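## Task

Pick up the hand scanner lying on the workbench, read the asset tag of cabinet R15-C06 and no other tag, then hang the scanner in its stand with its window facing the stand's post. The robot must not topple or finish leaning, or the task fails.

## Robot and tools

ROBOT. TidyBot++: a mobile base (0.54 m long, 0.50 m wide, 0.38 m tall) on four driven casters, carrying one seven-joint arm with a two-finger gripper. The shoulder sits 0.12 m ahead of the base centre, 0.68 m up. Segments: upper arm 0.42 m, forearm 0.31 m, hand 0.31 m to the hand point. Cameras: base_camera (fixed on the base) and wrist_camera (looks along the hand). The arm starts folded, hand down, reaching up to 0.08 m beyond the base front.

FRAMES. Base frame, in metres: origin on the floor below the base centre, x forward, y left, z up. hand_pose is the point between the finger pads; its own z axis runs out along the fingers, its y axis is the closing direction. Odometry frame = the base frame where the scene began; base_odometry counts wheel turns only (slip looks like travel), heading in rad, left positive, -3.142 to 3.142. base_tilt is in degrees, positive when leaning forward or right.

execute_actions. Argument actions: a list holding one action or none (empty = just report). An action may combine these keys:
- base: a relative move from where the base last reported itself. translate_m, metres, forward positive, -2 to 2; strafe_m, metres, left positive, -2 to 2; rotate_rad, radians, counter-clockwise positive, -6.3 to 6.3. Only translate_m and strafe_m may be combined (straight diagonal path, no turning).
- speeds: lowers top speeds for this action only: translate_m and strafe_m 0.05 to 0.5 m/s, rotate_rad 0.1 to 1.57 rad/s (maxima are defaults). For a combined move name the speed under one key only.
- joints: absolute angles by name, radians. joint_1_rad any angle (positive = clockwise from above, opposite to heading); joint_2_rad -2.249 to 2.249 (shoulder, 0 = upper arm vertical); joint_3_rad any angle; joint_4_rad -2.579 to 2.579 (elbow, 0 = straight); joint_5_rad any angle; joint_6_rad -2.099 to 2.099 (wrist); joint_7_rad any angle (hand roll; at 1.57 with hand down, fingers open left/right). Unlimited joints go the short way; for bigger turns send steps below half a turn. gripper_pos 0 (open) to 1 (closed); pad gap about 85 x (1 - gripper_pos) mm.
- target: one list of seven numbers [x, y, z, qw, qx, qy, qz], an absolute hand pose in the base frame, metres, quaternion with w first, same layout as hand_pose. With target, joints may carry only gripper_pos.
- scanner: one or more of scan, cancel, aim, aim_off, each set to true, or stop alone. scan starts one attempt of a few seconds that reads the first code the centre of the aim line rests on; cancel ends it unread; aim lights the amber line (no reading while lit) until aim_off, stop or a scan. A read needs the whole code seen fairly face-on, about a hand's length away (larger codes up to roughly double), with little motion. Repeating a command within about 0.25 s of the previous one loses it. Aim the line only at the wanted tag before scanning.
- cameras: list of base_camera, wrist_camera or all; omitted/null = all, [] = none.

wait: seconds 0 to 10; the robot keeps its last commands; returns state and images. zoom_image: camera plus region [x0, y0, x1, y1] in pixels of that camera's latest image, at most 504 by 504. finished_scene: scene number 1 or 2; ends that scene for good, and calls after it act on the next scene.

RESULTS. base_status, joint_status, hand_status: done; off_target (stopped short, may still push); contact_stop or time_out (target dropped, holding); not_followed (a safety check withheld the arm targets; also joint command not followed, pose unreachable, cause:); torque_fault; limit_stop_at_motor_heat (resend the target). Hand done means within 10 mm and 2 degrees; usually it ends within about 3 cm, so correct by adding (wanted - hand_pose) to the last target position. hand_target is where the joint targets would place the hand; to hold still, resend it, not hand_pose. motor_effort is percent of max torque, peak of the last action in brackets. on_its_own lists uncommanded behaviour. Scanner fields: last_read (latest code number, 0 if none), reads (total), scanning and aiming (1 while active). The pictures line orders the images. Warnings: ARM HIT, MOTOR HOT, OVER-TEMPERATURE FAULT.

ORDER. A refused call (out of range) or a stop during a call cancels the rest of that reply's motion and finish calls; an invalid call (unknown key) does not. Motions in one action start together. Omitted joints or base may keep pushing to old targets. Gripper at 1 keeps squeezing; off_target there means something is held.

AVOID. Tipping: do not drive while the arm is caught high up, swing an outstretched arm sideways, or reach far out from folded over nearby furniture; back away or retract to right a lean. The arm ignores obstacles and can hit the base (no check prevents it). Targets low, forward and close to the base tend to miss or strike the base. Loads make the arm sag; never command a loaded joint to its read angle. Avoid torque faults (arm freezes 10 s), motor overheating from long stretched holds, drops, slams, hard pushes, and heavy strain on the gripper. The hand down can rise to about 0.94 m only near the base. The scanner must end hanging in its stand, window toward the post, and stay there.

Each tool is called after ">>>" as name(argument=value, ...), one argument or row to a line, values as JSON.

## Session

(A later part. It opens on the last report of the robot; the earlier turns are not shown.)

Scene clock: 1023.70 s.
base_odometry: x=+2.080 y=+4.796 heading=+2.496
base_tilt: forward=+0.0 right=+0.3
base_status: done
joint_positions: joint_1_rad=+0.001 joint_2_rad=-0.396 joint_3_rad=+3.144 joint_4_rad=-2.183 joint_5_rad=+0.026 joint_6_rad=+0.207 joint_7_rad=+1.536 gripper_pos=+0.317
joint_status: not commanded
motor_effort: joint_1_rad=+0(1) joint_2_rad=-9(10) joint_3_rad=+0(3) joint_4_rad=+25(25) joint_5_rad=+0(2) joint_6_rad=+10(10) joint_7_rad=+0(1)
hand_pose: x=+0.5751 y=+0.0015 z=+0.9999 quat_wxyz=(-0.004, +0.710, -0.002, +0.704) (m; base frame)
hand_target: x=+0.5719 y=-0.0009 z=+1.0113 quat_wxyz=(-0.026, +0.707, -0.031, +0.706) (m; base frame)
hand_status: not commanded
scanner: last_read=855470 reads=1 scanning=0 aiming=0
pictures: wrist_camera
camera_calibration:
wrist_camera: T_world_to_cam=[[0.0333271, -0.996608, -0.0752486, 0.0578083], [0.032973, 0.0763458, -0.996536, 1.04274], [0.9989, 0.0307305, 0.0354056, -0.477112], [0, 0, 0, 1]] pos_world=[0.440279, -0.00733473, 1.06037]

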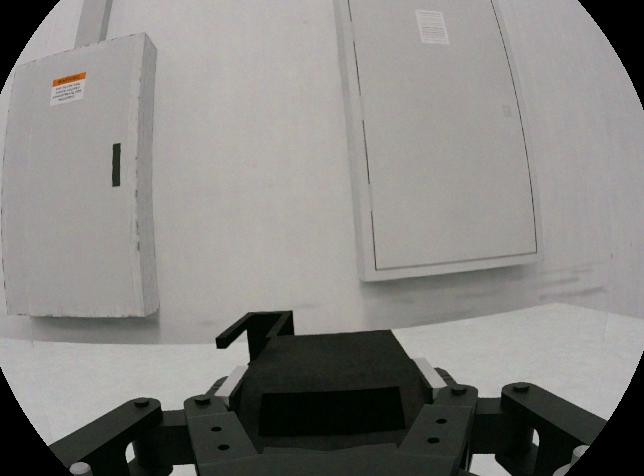

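>>> execute_actions(
  actions=[
    {"base": {"strafe_m": 0.08}},
  ],
  cameras=["wrist_camera"],
)

>>> zoom_image(
  camera="wrist_camera",
  region=[300, 300, 340, 340],
)

>>> zoom_image(
  camera="wrist_camera",
  region=[335, 300, 375, 340],
)

Scene clock: 1061.27 s.
base_odometry: x=+2.032 y=+4.733 heading=+2.496
base_tilt: forward=+0.0 right=+0.3
base_status: done
joint_positions: joint_1_rad=+0.001 joint_2_rad=-0.396 joint_3_rad=+3.143 joint_4_rad=-2.183 joint_5_rad=+0.026 joint_6_rad=+0.205 joint_7_rad=+1.536 gripper_pos=+0.317
joint_status: not commanded
motor_effort: joint_1_rad=+0(1) joint_2_rad=-8(10) joint_3_rad=-1(2) joint_4_rad=+25(25) joint_5_rad=+0(1) joint_6_rad=+11(11) joint_7_rad=+1(1)
hand_pose: x=+0.5751 y=+0.0018 z=+0.9992 quat_wxyz=(-0.004, +0.711, -0.002, +0.703) (m; base frame)
hand_target: x=+0.5719 y=-0.0009 z=+1.0113 quat_wxyz=(-0.026, +0.707, -0.031, +0.706) (m; base frame)
hand_status: not commanded
scanner: last_read=855470 reads=1 scanning=0 aiming=0
pictures: wrist_camera
camera_calibration:
wrist_camera: T_world_to_cam=[[0.0336139, -0.996608, -0.0751133, 0.0577359], [0.0308597, 0.0761549, -0.996618, 1.04337], [0.998958, 0.0311823, 0.0333149, -0.475029], [0, 0, 0, 1]] pos_world=[0.440396, -0.00710498, 1.06]

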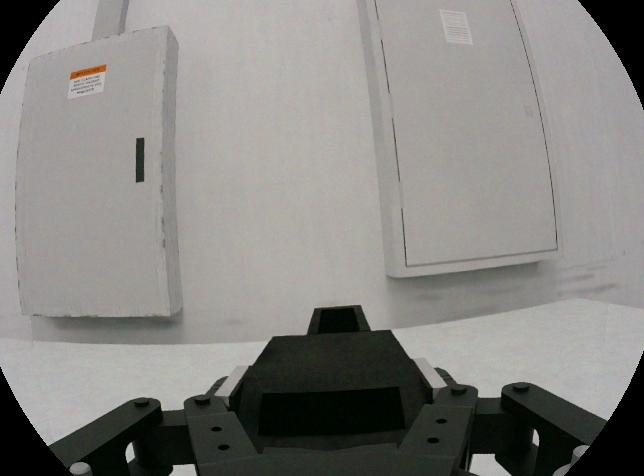

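Scaled by 12.600.

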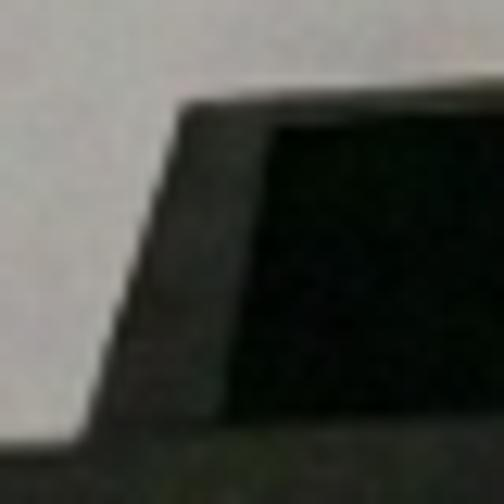

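Scaled by 12.600.

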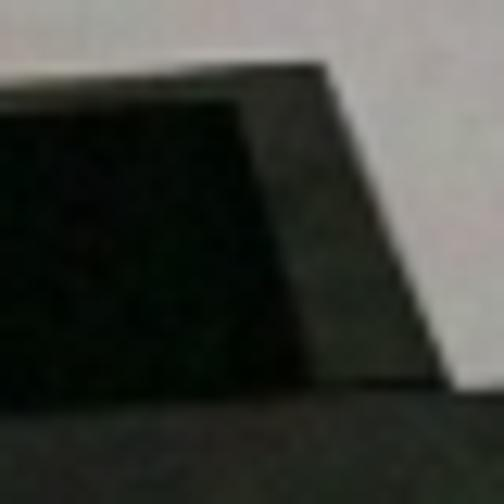

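>>> zoom_image(
  camera="wrist_camera",
  region=[380, 245, 440, 295],
)

>>> zoom_image(
  camera="wrist_camera",
  region=[430, 0, 490, 50],
)

>>> zoom_image(
  camera="wrist_camera",
  region=[120, 130, 190, 190],
)

>>> zoom_image(
  camera="wrist_camera",
  region=[150, 280, 210, 330],
)

Scaled by 8.400.

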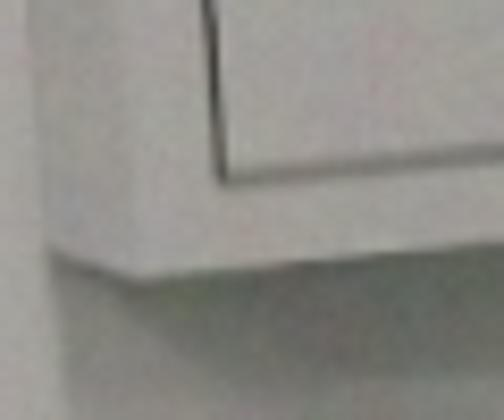

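Scaled by 8.400.

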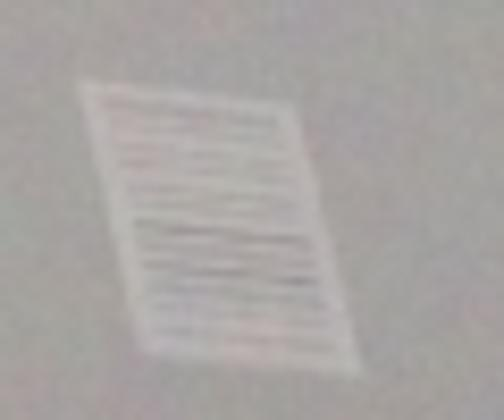

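Scaled by 7.200.

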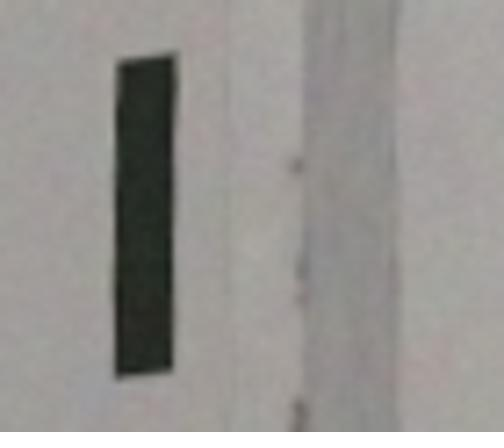

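Scaled by 8.400.

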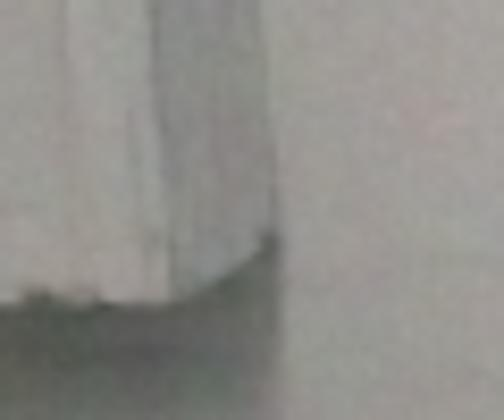

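>>> execute_actions(
  actions=[
    {"base": {"translate_m": 0.1, "strafe_m": -0.005}, "speeds": {"translate_m": 0.15}, "joints": {"joint_4_rad": -2.03, "joint_6_rad": 0.055}},
  ],
  cameras=["wrist_camera"],
)

>>> zoom_image(
  camera="wrist_camera",
  region=[280, 280, 380, 350],
)

Scene clock: 1109.97 s.
base_odometry: x=+1.955 y=+4.797 heading=+2.496
base_tilt: forward=+0.0 right=+0.3
base_status: done
joint_positions: joint_1_rad=+0.001 joint_2_rad=-0.393 joint_3_rad=+3.143 joint_4_rad=-2.048 joint_5_rad=+0.025 joint_6_rad=+0.085 joint_7_rad=+1.536 gripper_pos=+0.318
joint_status: all done
motor_effort: joint_1_rad=+0(2) joint_2_rad=-9(12) joint_3_rad=+0(2) joint_4_rad=+25(31) joint_5_rad=+1(1) joint_6_rad=+10(15) joint_7_rad=+1(1)
hand_pose: x=+0.5824 y=+0.0005 z=+1.0447 quat_wxyz=(-0.003, +0.706, -0.004, +0.708) (m; base frame)
hand_target: x=+0.5766 y=+0.0007 z=+1.0540 quat_wxyz=(-0.028, +0.704, -0.029, +0.709) (m; base frame)
hand_status: not commanded
scanner: last_read=855470 reads=1 scanning=0 aiming=0
pictures: wrist_camera
camera_calibration:
wrist_camera: T_world_to_cam=[[0.0307162, -0.99668, -0.0754031, 0.0615643], [0.0437998, 0.0767084, -0.996091, 1.08048], [0.998568, 0.0272935, 0.0460106, -0.496844], [0, 0, 0, 1]] pos_world=[0.446917, -0.0079615, 1.10376]

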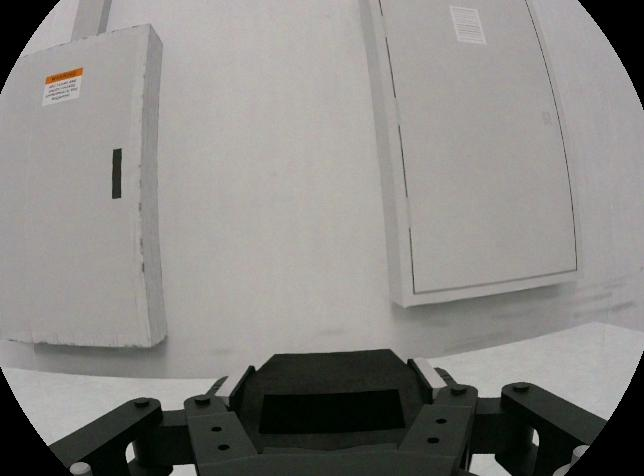

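Scaled by 5.040.

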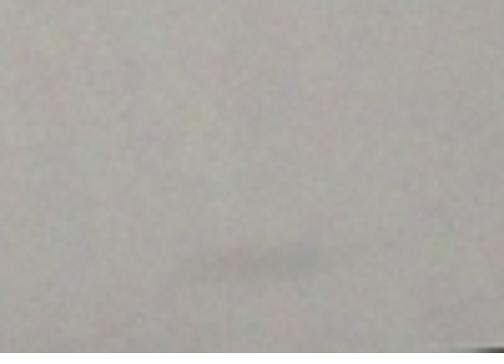

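>>> zoom_image(
  camera="wrist_camera",
  region=[220, 320, 460, 476],
)

Scaled by 2.100.

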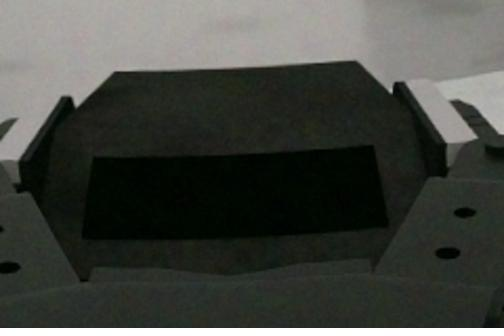

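>>> zoom_image(
  camera="wrist_camera",
  region=[240, 340, 310, 440],
)

>>> zoom_image(
  camera="wrist_camera",
  region=[360, 340, 430, 440],
)

Scaled by 5.040.

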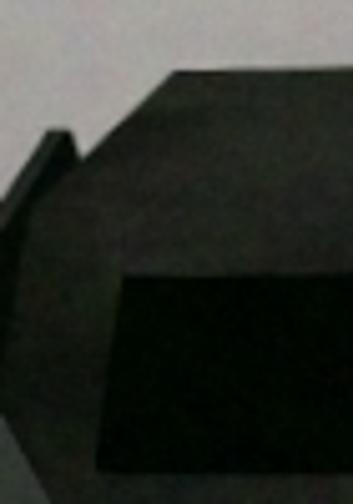

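Scaled by 5.040.

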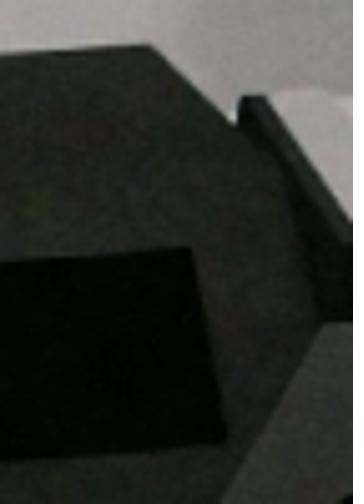

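>>> execute_actions(
  actions=[
    {"joints": {"joint_4_rad": -2.15, "joint_6_rad": 0.355, "joint_7_rad": 1.57}},
  ],
  cameras=["wrist_camera", "base_camera"],
)

Scene clock: 1197.10 s.
base_odometry: x=+1.955 y=+4.797 heading=+2.496
base_tilt: forward=+0.0 right=+0.3
base_status: not commanded
joint_positions: joint_1_rad=+0.001 joint_2_rad=-0.393 joint_3_rad=+3.143 joint_4_rad=-2.145 joint_5_rad=+0.025 joint_6_rad=+0.286 joint_7_rad=+1.537 gripper_pos=+0.318
joint_status: all done
motor_effort: joint_1_rad=+0(0) joint_2_rad=-9(9) joint_3_rad=+0(1) joint_4_rad=+25(26) joint_5_rad=+0(1) joint_6_rad=+10(11) joint_7_rad=+1(2)
hand_pose: x=+0.5767 y=+0.0020 z=+1.0463 quat_wxyz=(-0.005, +0.669, -0.002, +0.743) (m; base frame)
hand_target: x=+0.5671 y=-0.0030 z=+1.0722 quat_wxyz=(-0.010, +0.638, -0.018, +0.769) (m; base frame)
hand_status: not commanded
scanner: last_read=855470 reads=1 scanning=0 aiming=0
pictures: base_camera, wrist_camera
camera_calibration:
wrist_camera: T_world_to_cam=[[0.0431849, -0.996487, -0.0717555, 0.0524033], [0.145267, 0.0773222, -0.986366, 1.0135], [0.98845, 0.0321724, 0.148096, -0.592221], [0, 0, 0, 1]] pos_world=[0.435889, -0.00709388, 1.09115]

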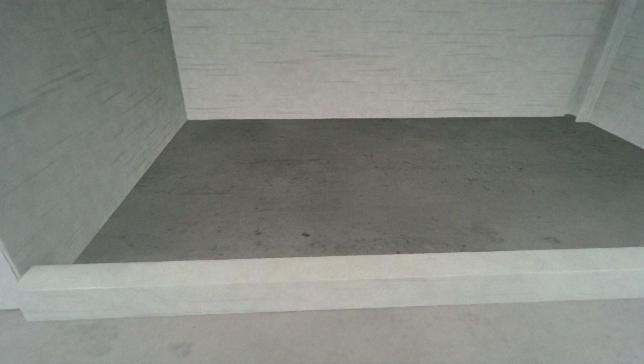

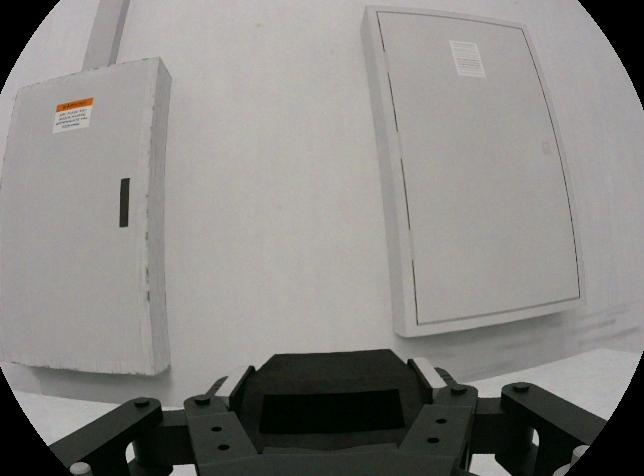

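>>> execute_actions(
  actions=[
    {"joints": {"joint_4_rad": -1.915, "joint_6_rad": -0.17}},
  ],
  cameras=["wrist_camera"],
)

>>> zoom_image(
  camera="wrist_camera",
  region=[270, 300, 410, 400],
)

Scene clock: 1217.50 s.
base_odometry: x=+1.955 y=+4.797 heading=+2.496
base_tilt: forward=+0.0 right=+0.3
base_status: not commanded
joint_positions: joint_1_rad=+0.001 joint_2_rad=-0.393 joint_3_rad=+3.143 joint_4_rad=-1.942 joint_5_rad=+0.025 joint_6_rad=-0.137 joint_7_rad=+1.537 gripper_pos=+0.318
joint_status: all done
motor_effort: joint_1_rad=+0(0) joint_2_rad=-9(10) joint_3_rad=+0(1) joint_4_rad=+25(27) joint_5_rad=+1(1) joint_6_rad=+10(11) joint_7_rad=+1(1)
hand_pose: x=+0.5814 y=-0.0012 z=+1.0418 quat_wxyz=(-0.001, +0.746, -0.006, +0.665) (m; base frame)
hand_target: x=+0.5746 y=+0.0035 z=+1.0560 quat_wxyz=(-0.016, +0.743, -0.013, +0.669) (m; base frame)
hand_status: not commanded
scanner: last_read=855470 reads=1 scanning=0 aiming=0
pictures: wrist_camera
camera_calibration:
wrist_camera: T_world_to_cam=[[0.0162887, -0.996814, -0.0780741, 0.0708162], [-0.0716528, 0.07672, -0.994475, 1.14316], [0.997297, 0.021793, -0.0701749, -0.373873], [0, 0, 0, 1]] pos_world=[0.453619, -0.00896503, 1.11614]

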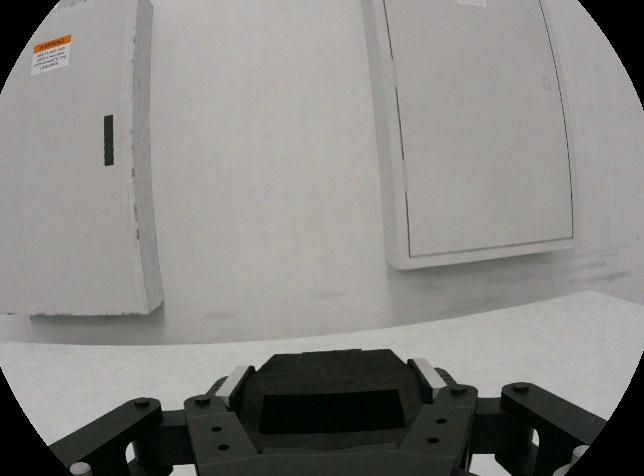

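Scaled by 3.600.

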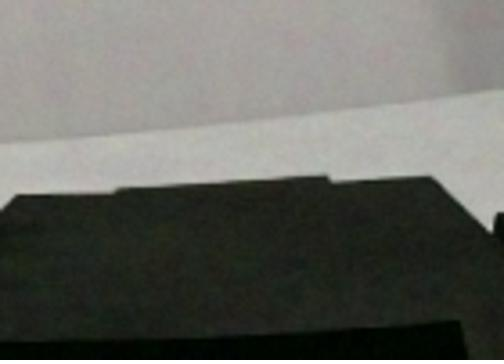

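>>> zoom_image(
  camera="wrist_camera",
  region=[290, 335, 330, 365],
)

>>> zoom_image(
  camera="wrist_camera",
  region=[340, 335, 380, 365],
)

Scaled by 12.600.

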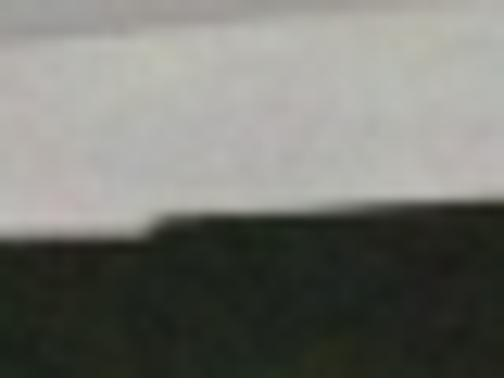

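Scaled by 12.600.

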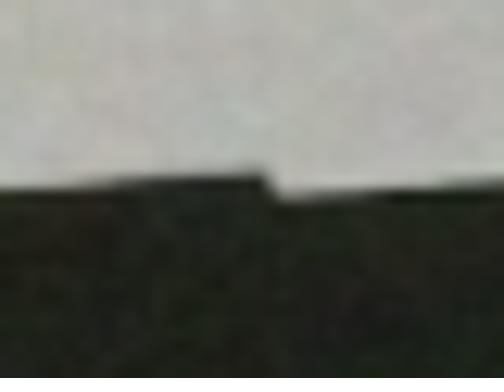

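>>> execute_actions(
  actions=[
    {"base": {"translate_m": 0.116, "strafe_m": -0.001}, "speeds": {"translate_m": 0.08}, "joints": {"joint_4_rad": -2.141, "joint_6_rad": 0.36}},
  ],
  cameras=["wrist_camera"],
)

>>> zoom_image(
  camera="wrist_camera",
  region=[220, 320, 460, 476],
)

Scene clock: 1262.40 s.
base_odometry: x=+1.863 y=+4.868 heading=+2.496
base_tilt: forward=+0.0 right=+0.3
base_status: done
joint_positions: joint_1_rad=+0.003 joint_2_rad=-0.398 joint_3_rad=+3.143 joint_4_rad=-2.126 joint_5_rad=+0.025 joint_6_rad=+0.299 joint_7_rad=+1.537 gripper_pos=+0.323
joint_status: all done
motor_effort: joint_1_rad=+0(3) joint_2_rad=-8(11) joint_3_rad=+0(3) joint_4_rad=+24(29) joint_5_rad=+1(2) joint_6_rad=+9(17) joint_7_rad=+0(1)
hand_pose: x=+0.5745 y=+0.0015 z=+1.0643 quat_wxyz=(-0.005, +0.655, -0.002, +0.755) (m; base frame)
hand_target: x=+0.5667 y=-0.0030 z=+1.0793 quat_wxyz=(-0.010, +0.633, -0.018, +0.774) (m; base frame)
hand_status: not commanded
scanner: last_read=855470 reads=1 scanning=0 aiming=0
pictures: wrist_camera
camera_calibration:
wrist_camera: T_world_to_cam=[[0.0447911, -0.996537, -0.0700504, 0.0505388], [0.181884, 0.0770837, -0.980294, 1.00414], [0.982299, 0.0311674, 0.184707, -0.628157], [0, 0, 0, 1]] pos_world=[0.432137, -0.00746125, 1.10392]

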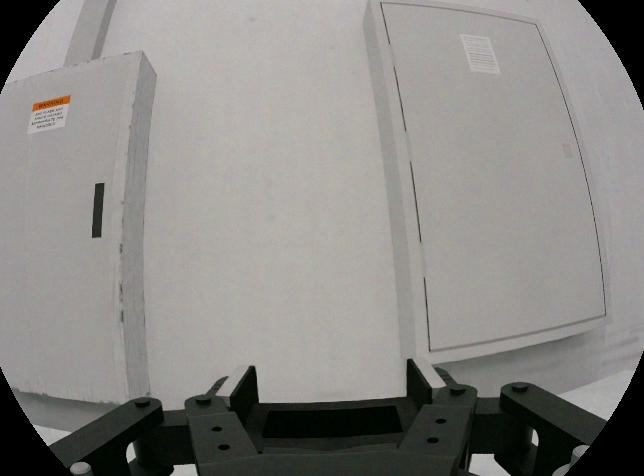

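Scaled by 2.100.

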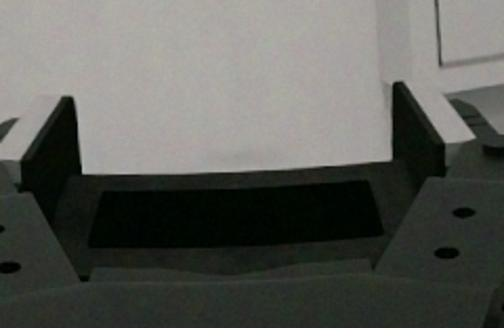

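>>> execute_actions(
  actions=[
    {"base": {"translate_m": -0.2}, "speeds": {"translate_m": 0.3}, "joints": {"joint_4_rad": -1.99, "joint_6_rad": 0.026}},
  ],
  cameras=["wrist_camera"],
)

>>> zoom_image(
  camera="wrist_camera",
  region=[220, 300, 460, 476],
)

Scene clock: 1307.10 s.
base_odometry: x=+2.023 y=+4.747 heading=+2.496
base_tilt: forward=+0.0 right=+0.3
base_status: done
joint_positions: joint_1_rad=+0.003 joint_2_rad=-0.401 joint_3_rad=+3.143 joint_4_rad=-2.011 joint_5_rad=+0.025 joint_6_rad=+0.058 joint_7_rad=+1.537 gripper_pos=+0.323
joint_status: all done
motor_effort: joint_1_rad=+0(1) joint_2_rad=-9(11) joint_3_rad=+0(3) joint_4_rad=+25(26) joint_5_rad=+1(1) joint_6_rad=+10(11) joint_7_rad=+0(1)
hand_pose: x=+0.5801 y=-0.0003 z=+1.0630 quat_wxyz=(-0.002, +0.700, -0.004, +0.714) (m; base frame)
hand_target: x=+0.5769 y=+0.0010 z=+1.0700 quat_wxyz=(-0.014, +0.701, -0.015, +0.713) (m; base frame)
hand_status: not commanded
scanner: last_read=855470 reads=1 scanning=0 aiming=0
pictures: wrist_camera
camera_calibration:
wrist_camera: T_world_to_cam=[[0.0300628, -0.996764, -0.0745443, 0.0616752], [0.061531, 0.0762821, -0.995186, 1.08766], [0.997652, 0.0253313, 0.0636251, -0.513526], [0, 0, 0, 1]] pos_world=[0.443541, -0.00848499, 1.11969]

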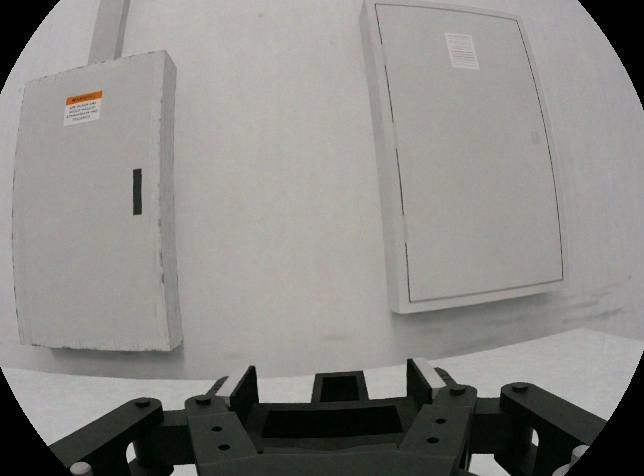

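Scaled by 2.100.

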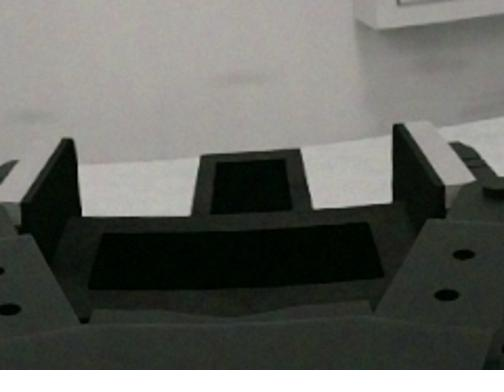

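>>> zoom_image(
  camera="wrist_camera",
  region=[240, 380, 300, 460],
)

>>> zoom_image(
  camera="wrist_camera",
  region=[365, 380, 425, 460],
)

>>> zoom_image(
  camera="wrist_camera",
  region=[300, 360, 380, 420],
)

Scaled by 6.300.

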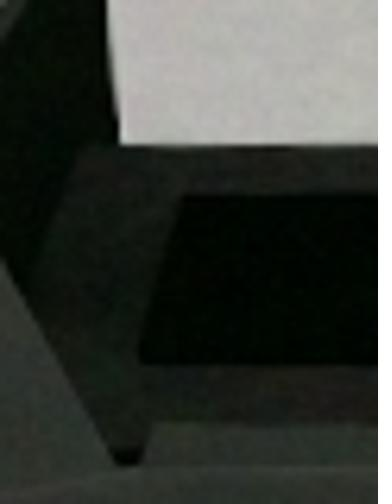

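Scaled by 6.300.

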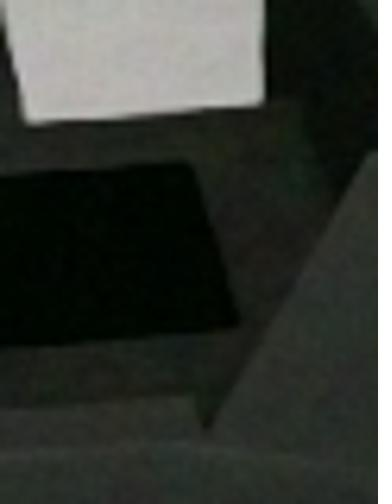

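Scaled by 6.300.

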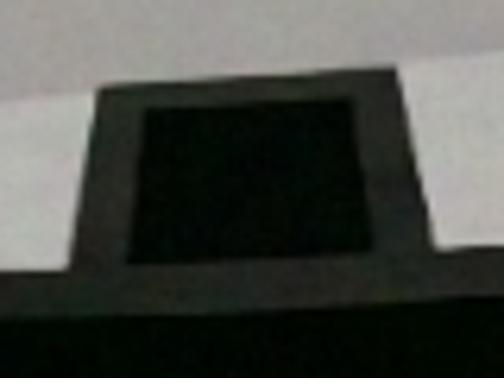

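>>> execute_actions(
  actions=[
    {"joints": {"joint_6_rad": 0.92, "joint_5_rad": -0.085, "joint_7_rad": 1.612}},
  ],
  cameras=["wrist_camera"],
)

Scene clock: 1371.97 s.
base_odometry: x=+2.023 y=+4.747 heading=+2.496
base_tilt: forward=+0.0 right=+0.3
base_status: not commanded
joint_positions: joint_1_rad=+0.003 joint_2_rad=-0.402 joint_3_rad=+3.143 joint_4_rad=-2.003 joint_5_rad=-0.014 joint_6_rad=+0.859 joint_7_rad=+1.565 gripper_pos=+0.323
joint_status: all done
motor_effort: joint_1_rad=+0(1) joint_2_rad=-7(11) joint_3_rad=+0(1) joint_4_rad=+23(28) joint_5_rad=+1(2) joint_6_rad=+7(12) joint_7_rad=+1(1)
hand_pose: x=+0.4787 y=-0.0038 z=+1.2891 quat_wxyz=(-0.003, +0.362, -0.009, +0.932) (m; base frame)
hand_target: x=+0.4565 y=-0.0197 z=+1.3099 quat_wxyz=(+0.006, +0.325, -0.034, +0.945) (m; base frame)
hand_status: not commanded
scanner: last_read=855470 reads=1 scanning=0 aiming=0
pictures: wrist_camera
camera_calibration:
wrist_camera: T_world_to_cam=[[0.0689119, -0.996837, -0.0395859, 0.0144043], [0.763569, 0.0782398, -0.640968, 0.526415], [0.642038, 0.0139437, 0.766546, -1.16265], [0, 0, 0, 1]] pos_world=[0.343521, -0.0106161, 1.22921]

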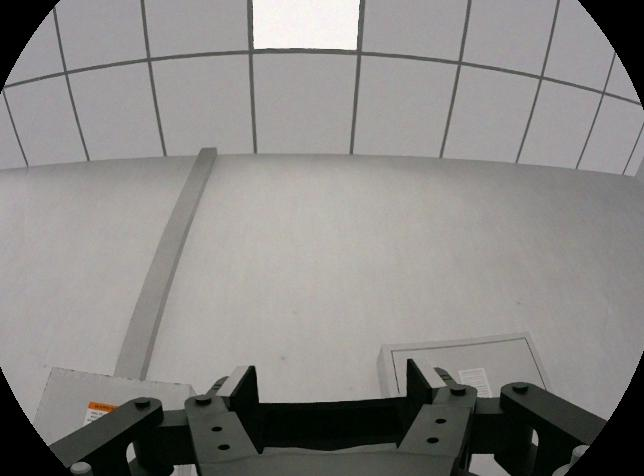

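>>> zoom_image(
  camera="wrist_camera",
  region=[220, 350, 460, 476],
)

Scaled by 2.100.

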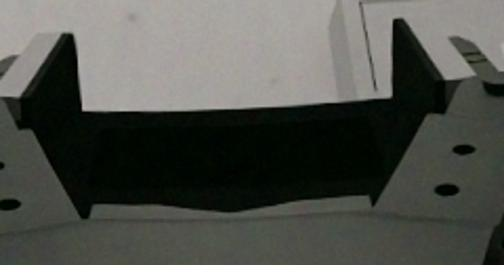

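>>> execute_actions(
  actions=[
    {"joints": {"joint_2_rad": -0.15, "joint_4_rad": -2.305, "joint_6_rad": 1.155, "joint_5_rad": -0.05, "joint_7_rad": 1.635}},
  ],
  cameras=["wrist_camera"],
)

>>> zoom_image(
  camera="wrist_camera",
  region=[220, 350, 460, 476],
)

Scene clock: 1380.33 s.
base_odometry: x=+2.023 y=+4.747 heading=+2.496
base_tilt: forward=+0.0 right=+0.3
base_status: not commanded
joint_positions: joint_1_rad=+0.003 joint_2_rad=-0.131 joint_3_rad=+3.143 joint_4_rad=-2.305 joint_5_rad=-0.015 joint_6_rad=+1.086 joint_7_rad=+1.588 gripper_pos=+0.323
joint_status: all done
motor_effort: joint_1_rad=+0(1) joint_2_rad=-15(19) joint_3_rad=-1(1) joint_4_rad=+21(24) joint_5_rad=+1(2) joint_6_rad=+9(11) joint_7_rad=+0(1)
hand_pose: x=+0.5986 y=-0.0048 z=+1.0653 quat_wxyz=(+0.009, +0.517, -0.004, +0.856) (m; base frame)
hand_target: x=+0.5801 y=-0.0129 z=+1.0924 quat_wxyz=(+0.030, +0.480, -0.010, +0.877) (m; base frame)
hand_status: not commanded
scanner: last_read=855470 reads=1 scanning=0 aiming=0
pictures: wrist_camera
camera_calibration:
wrist_camera: T_world_to_cam=[[0.0378324, -0.998457, -0.0406565, 0.0161066], [0.501399, 0.0541604, -0.863519, 0.685397], [0.864388, 0.0122838, 0.502675, -0.920083], [0, 0, 0, 1]] pos_world=[0.451042, -0.00973757, 1.05501]

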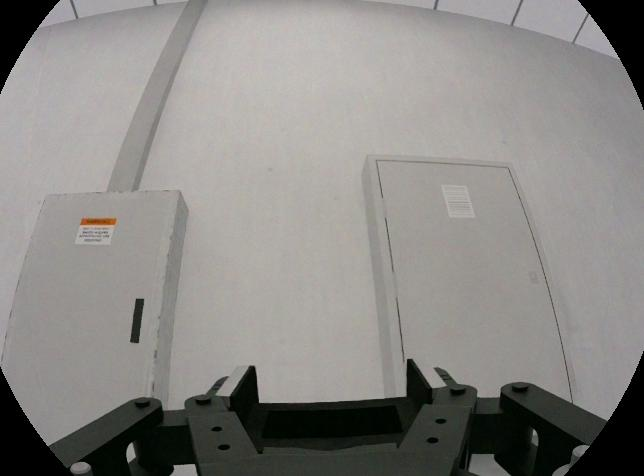

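Scaled by 2.100.

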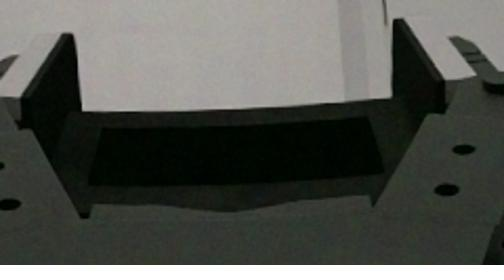

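>>> zoom_image(
  camera="wrist_camera",
  region=[430, 175, 490, 235],
)

>>> zoom_image(
  camera="wrist_camera",
  region=[70, 210, 190, 350],
)

Scaled by 8.400.

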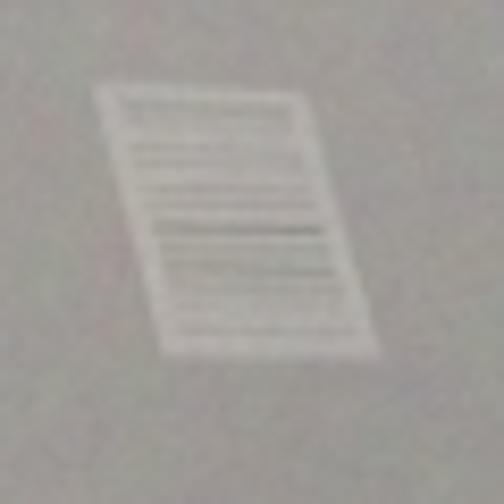

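Scaled by 3.600.

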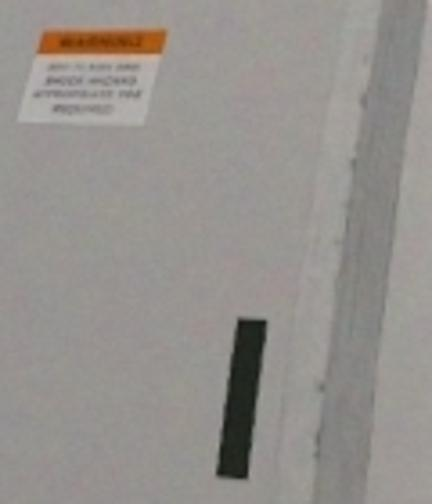

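>>> zoom_image(
  camera="wrist_camera",
  region=[355, 145, 415, 205],
)

>>> zoom_image(
  camera="wrist_camera",
  region=[370, 300, 430, 360],
)

>>> zoom_image(
  camera="wrist_camera",
  region=[500, 150, 580, 230],
)

>>> zoom_image(
  camera="wrist_camera",
  region=[530, 310, 610, 390],
)

Scaled by 8.400.

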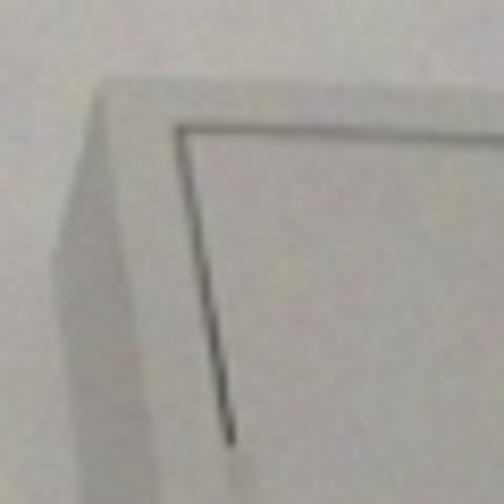

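Scaled by 8.400.

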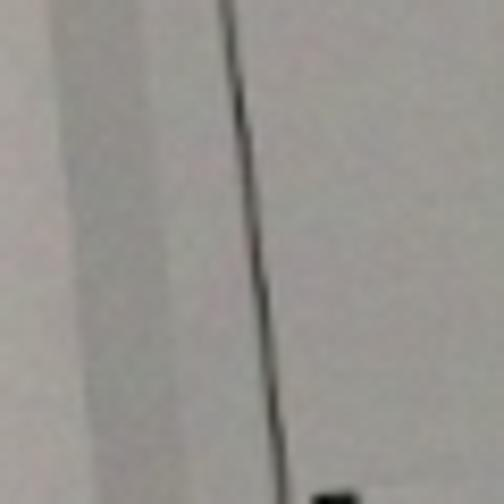

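Scaled by 6.300.

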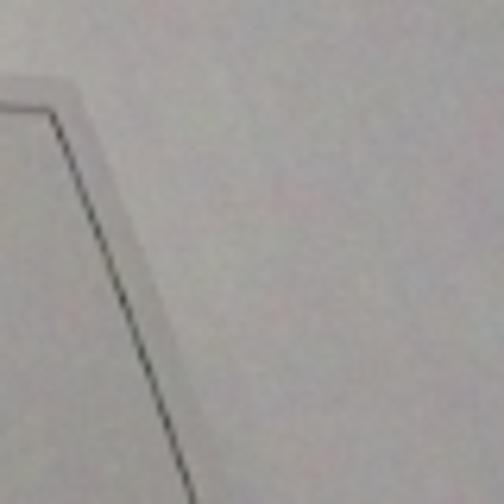

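Scaled by 6.300.

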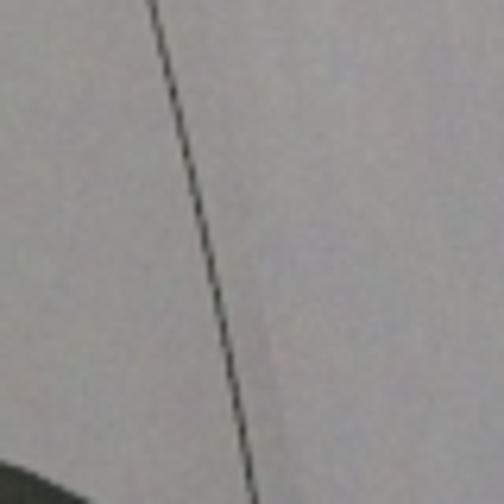

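>>> execute_actions(
  actions=[
    {"joints": {"joint_6_rad": 1.187}},
  ],
  cameras=[],
)

>>> execute_actions(
  actions=[
    {"base": {"translate_m": 0.07, "strafe_m": 0.006}, "speeds": {"translate_m": 0.08}},
  ],
  cameras=["wrist_camera"],
)

>>> zoom_image(
  camera="wrist_camera",
  region=[220, 350, 460, 476],
)

Scene clock: 1467.13 s.
base_odometry: x=+2.023 y=+4.747 heading=+2.496
base_tilt: forward=+0.0 right=+0.3
base_status: not commanded
joint_positions: joint_1_rad=+0.003 joint_2_rad=-0.131 joint_3_rad=+3.143 joint_4_rad=-2.305 joint_5_rad=-0.015 joint_6_rad=+1.126 joint_7_rad=+1.588 gripper_pos=+0.323
joint_status: all done
motor_effort: joint_1_rad=+0(0) joint_2_rad=-15(17) joint_3_rad=-1(1) joint_4_rad=+21(23) joint_5_rad=+1(1) joint_6_rad=+8(10) joint_7_rad=+1(1)
hand_pose: x=+0.5926 y=-0.0048 z=+1.0763 quat_wxyz=(+0.010, +0.500, -0.004, +0.866) (m; base frame)
hand_target: x=+0.5746 y=-0.0131 z=+1.1007 quat_wxyz=(+0.031, +0.466, -0.010, +0.884) (m; base frame)
hand_status: not commanded
scanner: last_read=855470 reads=1 scanning=0 aiming=0
pictures: none
No camera images: "cameras" was empty.

Scene clock: 1468.57 s.
base_odometry: x=+1.963 y=+4.785 heading=+2.496
base_tilt: forward=+0.0 right=+0.3
base_status: done
joint_positions: joint_1_rad=+0.003 joint_2_rad=-0.132 joint_3_rad=+3.143 joint_4_rad=-2.305 joint_5_rad=-0.015 joint_6_rad=+1.126 joint_7_rad=+1.588 gripper_pos=+0.323
joint_status: not commanded
motor_effort: joint_1_rad=+0(1) joint_2_rad=-15(17) joint_3_rad=-1(1) joint_4_rad=+21(22) joint_5_rad=+1(2) joint_6_rad=+8(9) joint_7_rad=+0(1)
hand_pose: x=+0.5922 y=-0.0048 z=+1.0768 quat_wxyz=(+0.010, +0.500, -0.004, +0.866) (m; base frame)
hand_target: x=+0.5746 y=-0.0131 z=+1.1007 quat_wxyz=(+0.031, +0.466, -0.010, +0.884) (m; base frame)
hand_status: not commanded
scanner: last_read=855470 reads=1 scanning=0 aiming=0
pictures: wrist_camera
camera_calibration:
wrist_camera: T_world_to_cam=[[0.0386467, -0.99853, -0.0379989, 0.0134152], [0.53661, 0.0528175, -0.842176, 0.654689], [0.842945, 0.0121567, 0.537863, -0.945451], [0, 0, 0, 1]] pos_world=[0.445132, -0.00969005, 1.0604]

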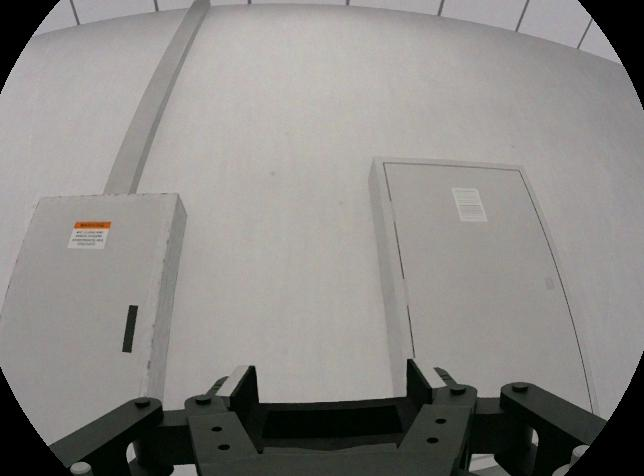

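Scaled by 2.100.

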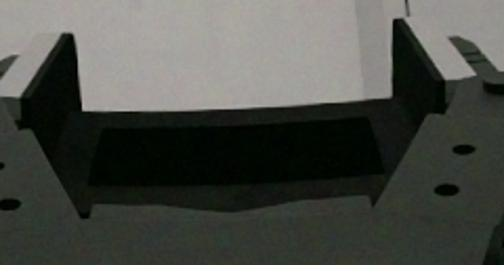

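>>> execute_actions(
  actions=[],
  cameras=["wrist_camera"],
)

>>> zoom_image(
  camera="wrist_camera",
  region=[400, 140, 560, 260],
)

>>> zoom_image(
  camera="wrist_camera",
  region=[60, 200, 220, 340],
)

Scene clock: 1481.93 s.
base_odometry: x=+1.963 y=+4.785 heading=+2.496
base_tilt: forward=+0.0 right=+0.3
base_status: done
joint_positions: joint_1_rad=+0.003 joint_2_rad=-0.132 joint_3_rad=+3.143 joint_4_rad=-2.305 joint_5_rad=-0.015 joint_6_rad=+1.126 joint_7_rad=+1.588 gripper_pos=+0.323
joint_status: not commanded
motor_effort: joint_1_rad=+0(1) joint_2_rad=-15(17) joint_3_rad=-1(1) joint_4_rad=+21(22) joint_5_rad=+1(2) joint_6_rad=+9(9) joint_7_rad=+0(1)
hand_pose: x=+0.5922 y=-0.0048 z=+1.0768 quat_wxyz=(+0.010, +0.500, -0.004, +0.866) (m; base frame)
hand_target: x=+0.5746 y=-0.0131 z=+1.1007 quat_wxyz=(+0.031, +0.466, -0.010, +0.884) (m; base frame)
hand_status: not commanded
scanner: last_read=855470 reads=1 scanning=0 aiming=0
pictures: wrist_camera
camera_calibration:
wrist_camera: T_world_to_cam=[[0.0386436, -0.99853, -0.0379939, 0.0134115], [0.53661, 0.0528117, -0.842176, 0.654689], [0.842945, 0.0121568, 0.537863, -0.945451], [0, 0, 0, 1]] pos_world=[0.445132, -0.0096898, 1.0604]

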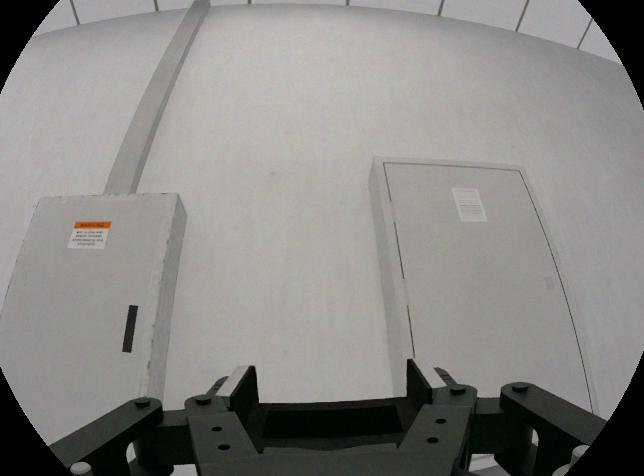

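Scaled by 3.150.

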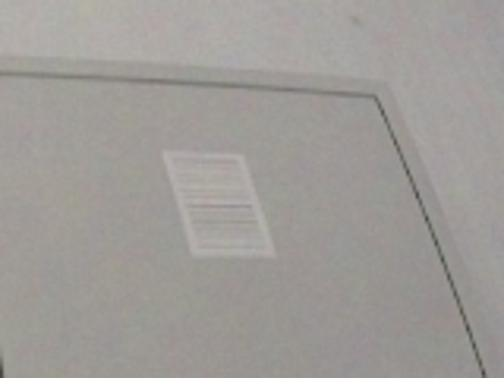

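Scaled by 3.150.

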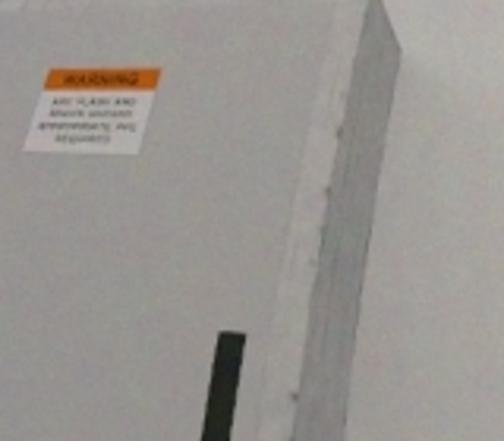

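>>> zoom_image(
  camera="wrist_camera",
  region=[350, 140, 430, 200],
)

>>> zoom_image(
  camera="wrist_camera",
  region=[480, 140, 560, 200],
)

>>> zoom_image(
  camera="wrist_camera",
  region=[100, 290, 180, 370],
)

>>> zoom_image(
  camera="wrist_camera",
  region=[220, 350, 460, 476],
)

Scaled by 6.300.

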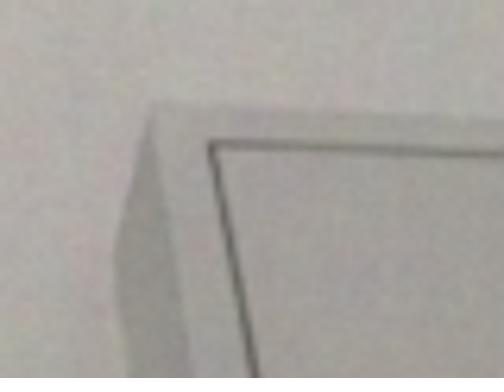

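Scaled by 6.300.

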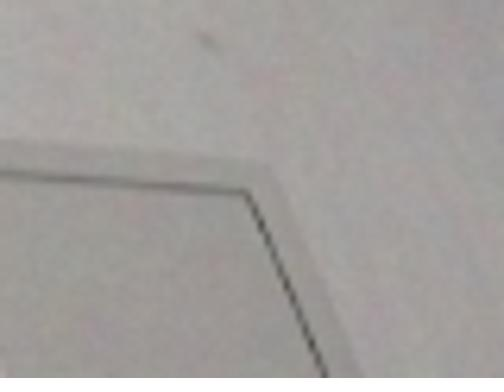

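Scaled by 6.300.

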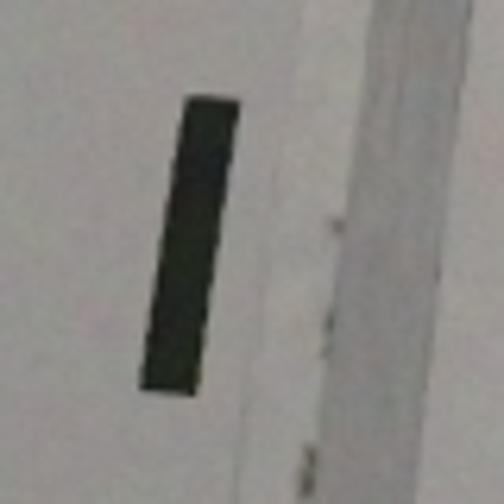

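Scaled by 2.100.

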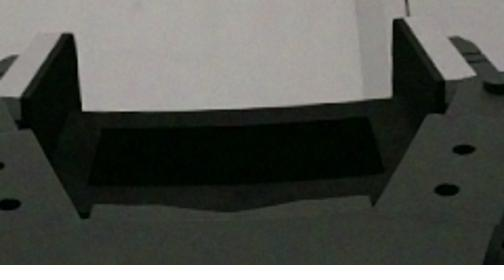

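>>> execute_actions(
  actions=[
    {"joints": {"joint_2_rad": -0.42, "joint_4_rad": -1.97, "joint_6_rad": 0.0}},
  ],
  cameras=["wrist_camera"],
)

>>> zoom_image(
  camera="wrist_camera",
  region=[220, 300, 460, 476],
)

Scene clock: 1583.40 s.
base_odometry: x=+1.963 y=+4.785 heading=+2.496
base_tilt: forward=+0.0 right=+0.3
base_status: not commanded
joint_positions: joint_1_rad=+0.003 joint_2_rad=-0.400 joint_3_rad=+3.143 joint_4_rad=-1.998 joint_5_rad=-0.015 joint_6_rad=+0.035 joint_7_rad=+1.588 gripper_pos=+0.323
joint_status: all done
motor_effort: joint_1_rad=+0(1) joint_2_rad=-9(16) joint_3_rad=+0(1) joint_4_rad=+25(26) joint_5_rad=+1(2) joint_6_rad=+10(11) joint_7_rad=+1(1)
hand_pose: x=+0.5805 y=-0.0009 z=+1.0632 quat_wxyz=(+0.003, +0.704, -0.001, +0.710) (m; base frame)
hand_target: x=+0.5730 y=+0.0013 z=+1.0790 quat_wxyz=(+0.005, +0.700, +0.005, +0.714) (m; base frame)
hand_status: not commanded
scanner: last_read=855470 reads=1 scanning=0 aiming=0
pictures: wrist_camera
camera_calibration:
wrist_camera: T_world_to_cam=[[0.0271391, -0.99766, -0.0627468, 0.0502154], [0.0499378, 0.0640446, -0.996697, 1.09615], [0.998384, 0.023916, 0.0515591, -0.501563], [0, 0, 0, 1]] pos_world=[0.444651, -0.00810894, 1.12154]

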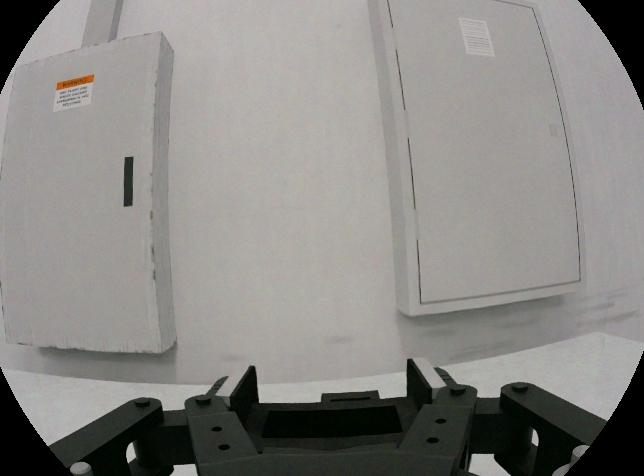

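Scaled by 2.100.

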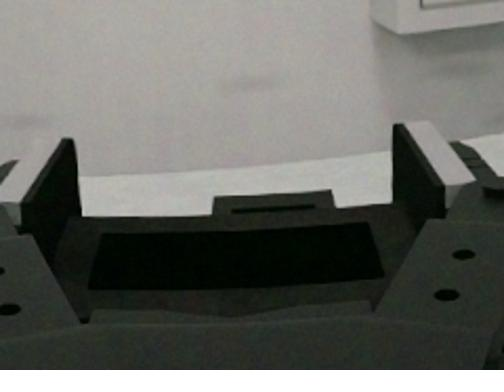

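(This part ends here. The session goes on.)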